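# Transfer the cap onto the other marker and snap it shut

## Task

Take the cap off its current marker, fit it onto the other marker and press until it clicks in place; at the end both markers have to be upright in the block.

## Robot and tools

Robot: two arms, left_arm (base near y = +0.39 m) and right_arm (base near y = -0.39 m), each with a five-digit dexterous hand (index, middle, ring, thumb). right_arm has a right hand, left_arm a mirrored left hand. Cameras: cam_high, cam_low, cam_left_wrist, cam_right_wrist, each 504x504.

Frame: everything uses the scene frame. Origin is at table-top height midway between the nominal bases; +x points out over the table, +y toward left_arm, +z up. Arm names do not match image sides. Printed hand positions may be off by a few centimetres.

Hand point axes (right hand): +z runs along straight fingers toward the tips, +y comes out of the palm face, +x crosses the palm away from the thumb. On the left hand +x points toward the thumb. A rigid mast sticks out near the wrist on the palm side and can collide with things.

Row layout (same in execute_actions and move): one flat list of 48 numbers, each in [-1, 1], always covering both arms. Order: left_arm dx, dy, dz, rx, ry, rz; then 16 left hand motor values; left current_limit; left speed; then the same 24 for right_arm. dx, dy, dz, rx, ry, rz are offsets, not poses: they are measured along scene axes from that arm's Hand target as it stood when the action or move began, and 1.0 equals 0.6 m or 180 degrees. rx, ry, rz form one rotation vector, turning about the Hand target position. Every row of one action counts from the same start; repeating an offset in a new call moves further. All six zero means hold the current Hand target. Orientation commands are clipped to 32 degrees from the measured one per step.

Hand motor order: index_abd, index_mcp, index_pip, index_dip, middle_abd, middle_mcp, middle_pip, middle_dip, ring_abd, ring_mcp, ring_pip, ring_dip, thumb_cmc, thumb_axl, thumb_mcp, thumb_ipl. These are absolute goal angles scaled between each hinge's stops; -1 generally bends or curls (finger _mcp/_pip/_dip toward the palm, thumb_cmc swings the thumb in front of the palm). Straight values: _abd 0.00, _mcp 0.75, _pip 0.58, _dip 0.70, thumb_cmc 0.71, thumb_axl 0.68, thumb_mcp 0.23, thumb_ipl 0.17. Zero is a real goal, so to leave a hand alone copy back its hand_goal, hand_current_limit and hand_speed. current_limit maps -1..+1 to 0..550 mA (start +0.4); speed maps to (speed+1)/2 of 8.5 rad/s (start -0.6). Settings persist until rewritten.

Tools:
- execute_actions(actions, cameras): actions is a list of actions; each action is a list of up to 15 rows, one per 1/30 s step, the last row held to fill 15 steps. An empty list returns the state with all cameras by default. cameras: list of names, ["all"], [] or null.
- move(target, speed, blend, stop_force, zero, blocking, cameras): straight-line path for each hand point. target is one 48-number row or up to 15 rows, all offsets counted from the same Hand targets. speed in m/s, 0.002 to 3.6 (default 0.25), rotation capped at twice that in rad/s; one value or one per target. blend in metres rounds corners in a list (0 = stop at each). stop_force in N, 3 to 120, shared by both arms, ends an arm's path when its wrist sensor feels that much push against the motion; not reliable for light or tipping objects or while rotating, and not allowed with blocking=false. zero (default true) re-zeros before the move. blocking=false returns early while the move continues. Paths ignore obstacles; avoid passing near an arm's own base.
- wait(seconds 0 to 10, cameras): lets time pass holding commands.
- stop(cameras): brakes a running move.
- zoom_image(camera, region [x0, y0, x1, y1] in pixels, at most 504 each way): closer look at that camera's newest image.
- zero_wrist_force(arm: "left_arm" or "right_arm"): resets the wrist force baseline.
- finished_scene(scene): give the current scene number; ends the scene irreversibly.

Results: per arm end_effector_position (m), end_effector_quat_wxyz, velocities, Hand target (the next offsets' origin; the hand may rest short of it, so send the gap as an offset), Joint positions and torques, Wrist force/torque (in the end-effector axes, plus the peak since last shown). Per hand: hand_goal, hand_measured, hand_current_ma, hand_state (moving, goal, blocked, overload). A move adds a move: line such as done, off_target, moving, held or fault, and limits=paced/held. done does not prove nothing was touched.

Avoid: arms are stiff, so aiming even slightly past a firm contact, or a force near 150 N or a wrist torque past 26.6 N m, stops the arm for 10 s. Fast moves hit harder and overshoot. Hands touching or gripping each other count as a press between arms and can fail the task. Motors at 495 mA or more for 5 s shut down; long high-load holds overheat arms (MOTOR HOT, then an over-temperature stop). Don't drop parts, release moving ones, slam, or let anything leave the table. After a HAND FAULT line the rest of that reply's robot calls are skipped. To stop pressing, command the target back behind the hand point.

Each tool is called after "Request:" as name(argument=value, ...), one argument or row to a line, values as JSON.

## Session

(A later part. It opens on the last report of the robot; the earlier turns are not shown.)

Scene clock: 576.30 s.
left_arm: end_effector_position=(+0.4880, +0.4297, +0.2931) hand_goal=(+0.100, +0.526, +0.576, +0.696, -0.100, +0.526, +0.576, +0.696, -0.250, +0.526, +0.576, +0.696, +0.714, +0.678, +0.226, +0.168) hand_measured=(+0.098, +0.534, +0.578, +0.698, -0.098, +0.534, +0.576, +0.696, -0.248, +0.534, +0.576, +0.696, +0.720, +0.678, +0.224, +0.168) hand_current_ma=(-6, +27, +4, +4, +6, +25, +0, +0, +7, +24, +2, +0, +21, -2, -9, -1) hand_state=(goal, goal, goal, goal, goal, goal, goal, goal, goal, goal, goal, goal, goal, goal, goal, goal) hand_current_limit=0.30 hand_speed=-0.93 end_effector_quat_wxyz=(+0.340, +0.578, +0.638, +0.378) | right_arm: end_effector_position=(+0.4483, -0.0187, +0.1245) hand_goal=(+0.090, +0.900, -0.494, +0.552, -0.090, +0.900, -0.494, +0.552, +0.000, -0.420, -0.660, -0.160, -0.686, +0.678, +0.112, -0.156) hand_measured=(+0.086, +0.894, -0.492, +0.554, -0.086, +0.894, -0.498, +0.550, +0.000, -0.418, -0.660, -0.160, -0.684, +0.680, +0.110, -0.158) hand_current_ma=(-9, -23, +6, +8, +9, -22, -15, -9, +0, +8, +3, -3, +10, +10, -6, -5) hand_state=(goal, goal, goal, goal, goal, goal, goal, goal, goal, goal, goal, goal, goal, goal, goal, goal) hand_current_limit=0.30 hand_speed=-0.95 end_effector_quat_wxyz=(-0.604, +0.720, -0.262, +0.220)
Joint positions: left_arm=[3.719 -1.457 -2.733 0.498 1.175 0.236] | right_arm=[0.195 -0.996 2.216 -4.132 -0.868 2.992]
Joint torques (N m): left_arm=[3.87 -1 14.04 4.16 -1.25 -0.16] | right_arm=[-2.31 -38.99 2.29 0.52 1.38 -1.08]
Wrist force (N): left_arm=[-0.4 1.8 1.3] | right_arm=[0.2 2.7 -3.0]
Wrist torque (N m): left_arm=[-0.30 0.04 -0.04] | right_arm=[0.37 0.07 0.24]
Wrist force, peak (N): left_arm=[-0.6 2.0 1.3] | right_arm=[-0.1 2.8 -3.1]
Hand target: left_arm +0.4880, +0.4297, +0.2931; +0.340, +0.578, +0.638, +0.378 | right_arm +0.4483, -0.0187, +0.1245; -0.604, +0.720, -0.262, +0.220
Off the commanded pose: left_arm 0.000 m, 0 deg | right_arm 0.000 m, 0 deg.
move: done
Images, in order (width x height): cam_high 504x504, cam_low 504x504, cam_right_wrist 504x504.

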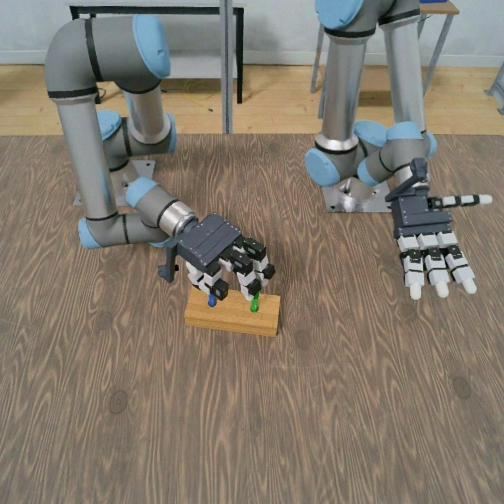

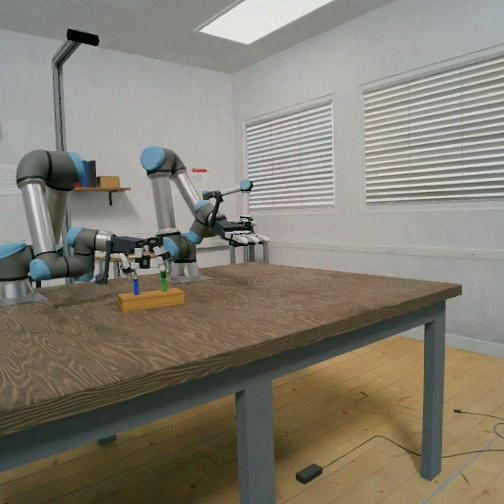

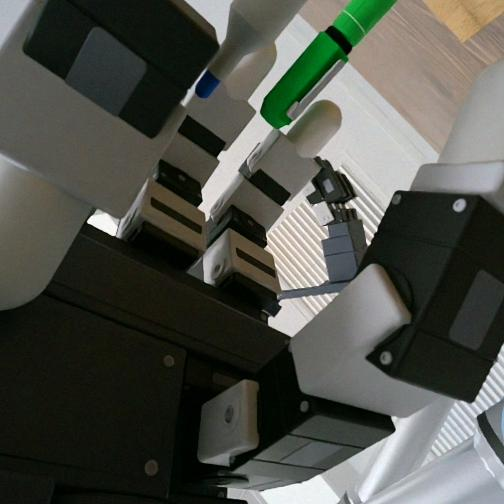

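Request:
move(
  target=[0,0,0,0,0,0,0.1,0.525,0.576,0.696,-0.1,0.525,0.576,0.696,-0.25,0.525,0.576,0.696,0.714,0.678,0.226,0.168,0.3,-0.93,0,0,0.05,0,0,0,0.09,0.9,-0.495,0.551,-0.09,0.9,-0.495,0.551,0,-0.42,-0.66,-0.16,-0.686,0.677,0.112,-0.157,0.3,-0.95],
  speed=0.03,
  cameras=["cam_low","cam_right_wrist","cam_high"],
)

Request:
zoom_image(
  camera="cam_right_wrist",
  region=[220, 0, 420, 200],
)

Request:
zoom_image(
  camera="cam_low",
  region=[115, 255, 195, 315],
)

Scene clock: 578.53 s.
left_arm: end_effector_position=(+0.4880, +0.4297, +0.2931) hand_goal=(+0.100, +0.526, +0.576, +0.696, -0.100, +0.526, +0.576, +0.696, -0.250, +0.526, +0.576, +0.696, +0.714, +0.678, +0.226, +0.168) hand_measured=(+0.098, +0.534, +0.578, +0.698, -0.098, +0.534, +0.576, +0.696, -0.248, +0.534, +0.576, +0.696, +0.720, +0.678, +0.224, +0.168) hand_current_ma=(-6, +27, +4, +4, +6, +25, +0, +0, +7, +24, +2, +0, +21, -2, -9, -1) hand_state=(goal, goal, goal, goal, goal, goal, goal, goal, goal, goal, goal, goal, goal, goal, goal, goal) hand_current_limit=0.30 hand_speed=-0.93 end_effector_quat_wxyz=(+0.340, +0.578, +0.638, +0.378) | right_arm: end_effector_position=(+0.4483, -0.0187, +0.1544) hand_goal=(+0.090, +0.900, -0.494, +0.552, -0.090, +0.900, -0.494, +0.552, +0.000, -0.420, -0.660, -0.160, -0.686, +0.678, +0.112, -0.156) hand_measured=(+0.086, +0.894, -0.492, +0.554, -0.086, +0.894, -0.498, +0.550, +0.000, -0.418, -0.660, -0.160, -0.684, +0.680, +0.110, -0.158) hand_current_ma=(-9, -23, +6, +8, +9, -23, -15, -9, +0, +8, +3, -3, +10, +10, -6, -5) hand_state=(goal, goal, goal, goal, goal, goal, goal, goal, goal, goal, goal, goal, goal, goal, goal, goal) hand_current_limit=0.30 hand_speed=-0.95 end_effector_quat_wxyz=(-0.604, +0.720, -0.262, +0.220)
Joint positions: left_arm=[3.719 -1.457 -2.733 0.498 1.175 0.236] | right_arm=[0.195 -1.078 2.216 -4.05 -0.868 2.992]
Joint torques (N m): left_arm=[2.69 -1.05 14.02 4.01 -1.27 -0.25] | right_arm=[-2.35 -41.91 -21.91 0.66 1.86 -1.19]
Wrist force (N): left_arm=[-0.5 1.9 1.3] | right_arm=[-0.3 2.6 -2.7]
Wrist torque (N m): left_arm=[-0.29 0.05 -0.05] | right_arm=[0.36 0.13 0.21]
Wrist force, peak (N): left_arm=[-0.5 2.1 1.4] | right_arm=[0.1 2.7 -3.1]
Hand target: left_arm +0.4880, +0.4297, +0.2931; +0.340, +0.578, +0.638, +0.378 | right_arm +0.4483, -0.0187, +0.1545; -0.604, +0.720, -0.262, +0.220
Off the commanded pose: left_arm 0.000 m, 0 deg | right_arm 0.000 m, 0 deg.
move: done
Images, in order (width x height): cam_high 504x504, cam_low 504x504, cam_right_wrist 504x504.

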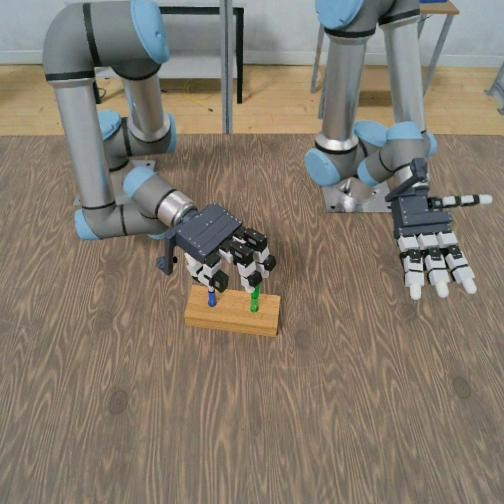

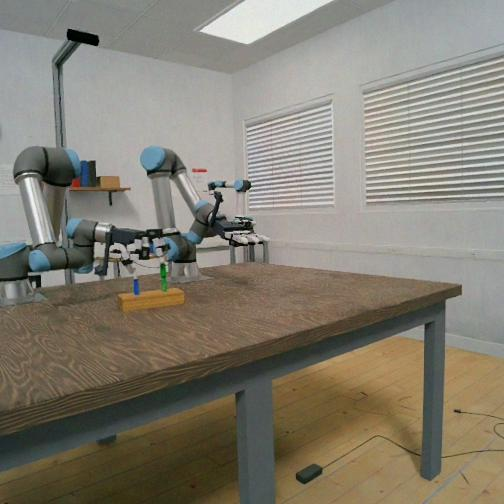

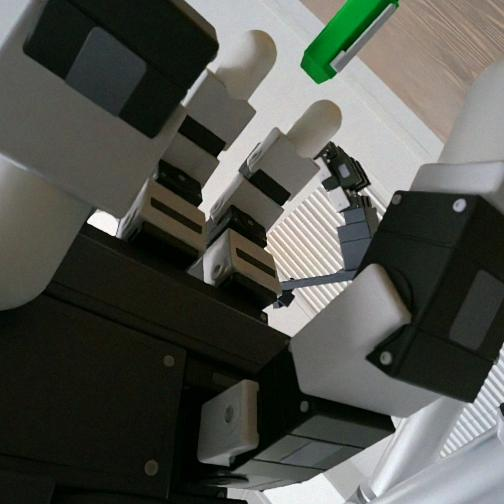

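Scaled by 2.520.

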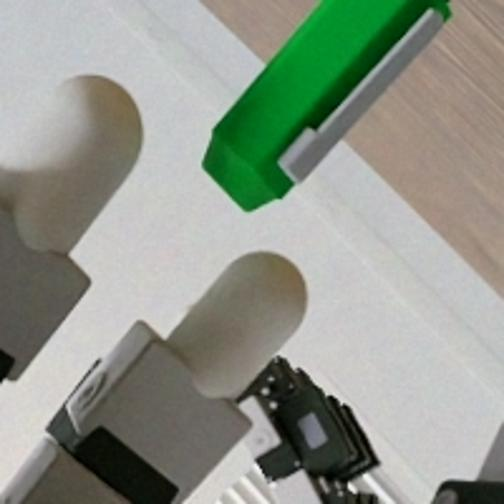

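Scaled by 6.300.

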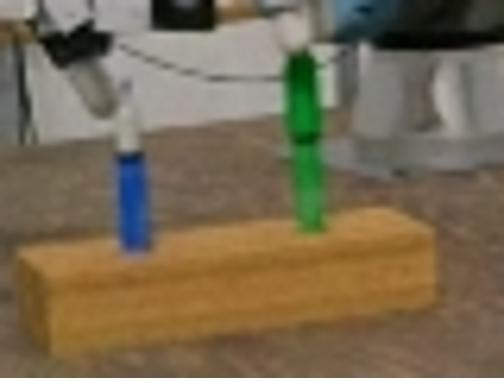

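Request:
move(
  target=[0,0,0,0,0,0,0.1,0.525,0.576,0.696,-0.1,0.525,0.576,0.696,-0.25,0.525,0.576,0.696,0.714,0.678,0.226,0.168,0.3,-0.93,0,0,0.1,0,0,0,0.09,0.9,-0.495,0.551,-0.09,0.9,-0.495,0.551,0,-0.42,-0.66,-0.16,-0.686,0.677,0.112,-0.157,0.3,-0.95],
  speed=0.08,
  cameras=["cam_low","cam_right_wrist","cam_high"],
)

Request:
zoom_image(
  camera="cam_high",
  region=[180, 250, 290, 350],
)

Request:
zoom_image(
  camera="cam_low",
  region=[115, 255, 195, 315],
)

Request:
zoom_image(
  camera="cam_low",
  region=[143, 252, 183, 292],
)

Scene clock: 581.23 s.
left_arm: end_effector_position=(+0.4880, +0.4297, +0.2931) hand_goal=(+0.100, +0.526, +0.576, +0.696, -0.100, +0.526, +0.576, +0.696, -0.250, +0.526, +0.576, +0.696, +0.714, +0.678, +0.226, +0.168) hand_measured=(+0.098, +0.534, +0.578, +0.698, -0.098, +0.534, +0.576, +0.696, -0.248, +0.534, +0.576, +0.696, +0.720, +0.678, +0.224, +0.168) hand_current_ma=(-6, +27, +4, +4, +6, +25, +0, +0, +7, +24, +2, +0, +21, -2, -9, -1) hand_state=(goal, goal, goal, goal, goal, goal, goal, goal, goal, goal, goal, goal, goal, goal, goal, goal) hand_current_limit=0.30 hand_speed=-0.93 end_effector_quat_wxyz=(+0.340, +0.578, +0.638, +0.378) | right_arm: end_effector_position=(+0.4483, -0.0187, +0.2145) hand_goal=(+0.090, +0.900, -0.494, +0.552, -0.090, +0.900, -0.494, +0.552, +0.000, -0.420, -0.660, -0.160, -0.686, +0.678, +0.112, -0.156) hand_measured=(+0.086, +0.894, -0.492, +0.554, -0.086, +0.894, -0.498, +0.550, +0.000, -0.418, -0.660, -0.160, -0.684, +0.680, +0.110, -0.158) hand_current_ma=(-9, -24, +6, +8, +9, -24, -15, -9, +0, +8, +3, -3, +10, +10, -6, -5) hand_state=(goal, goal, goal, goal, goal, goal, goal, goal, goal, goal, goal, goal, goal, goal, goal, goal) hand_current_limit=0.30 hand_speed=-0.95 end_effector_quat_wxyz=(-0.604, +0.720, -0.262, +0.220)
Joint positions: left_arm=[3.719 -1.457 -2.733 0.498 1.175 0.236] | right_arm=[0.195 -1.23 2.194 -3.876 -0.868 2.992]
Joint torques (N m): left_arm=[2.71 -1.38 14.63 3.95 -1.18 -0.21] | right_arm=[-1.89 -37.84 -24.33 0.62 1.08 -1.52]
Wrist force (N): left_arm=[-0.5 1.7 1.3] | right_arm=[0.2 2.8 -2.6]
Wrist torque (N m): left_arm=[-0.32 0.06 -0.05] | right_arm=[0.39 0.08 0.27]
Wrist force, peak (N): left_arm=[-0.5 2.0 1.5] | right_arm=[-0.5 3.2 -3.0]
Hand target: left_arm +0.4880, +0.4297, +0.2931; +0.340, +0.578, +0.638, +0.378 | right_arm +0.4483, -0.0187, +0.2145; -0.604, +0.720, -0.262, +0.220
Off the commanded pose: left_arm 0.000 m, 0 deg | right_arm 0.000 m, 0 deg.
move: done
Images, in order (width x height): cam_high 504x504, cam_low 504x504, cam_right_wrist 504x504.

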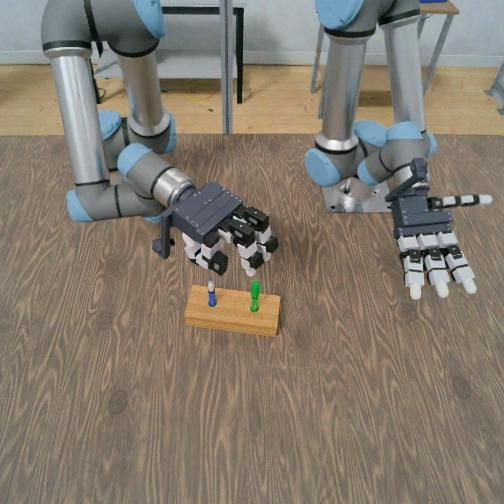

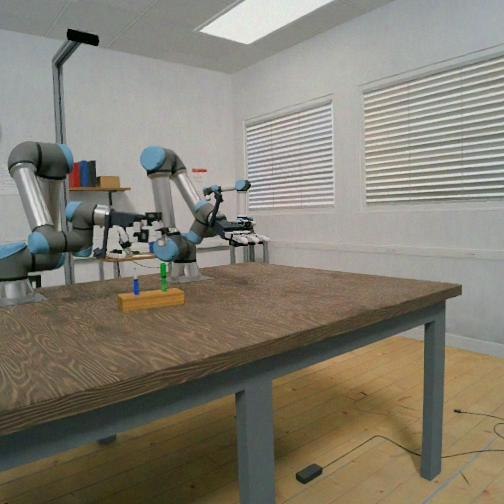

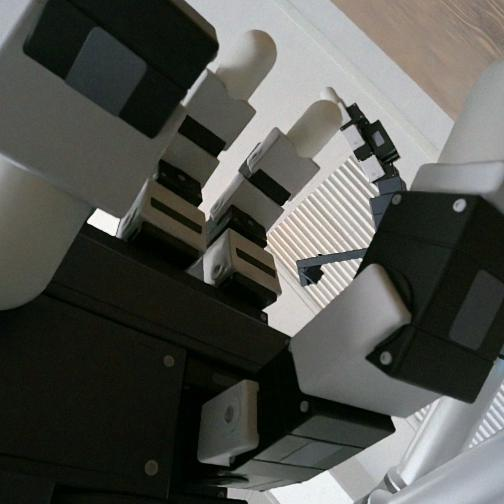

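Scaled by 4.582.

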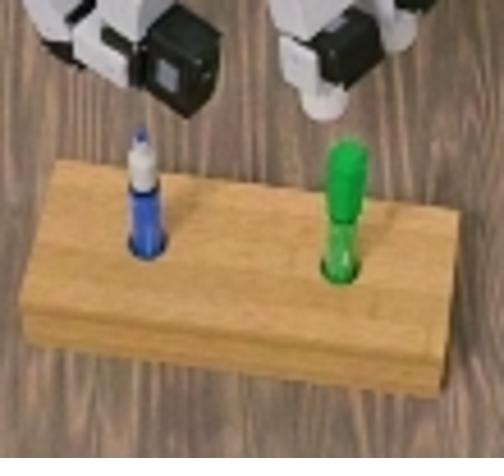

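Scaled by 6.300.

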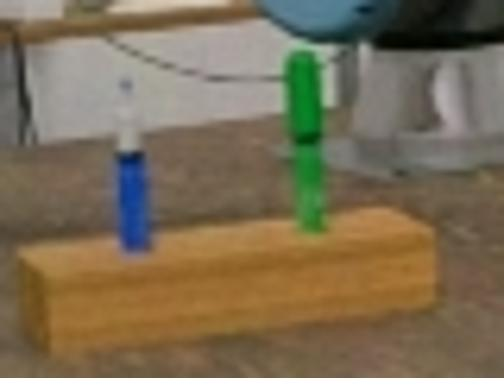

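Scaled by 12.600.

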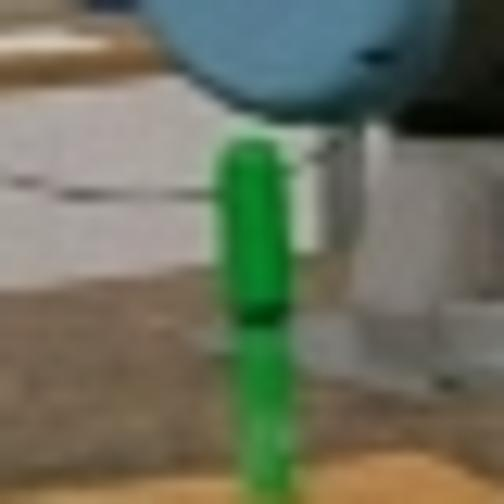

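Request:
finished_scene(
  scene=1,
)

The scene is finished: the task was done.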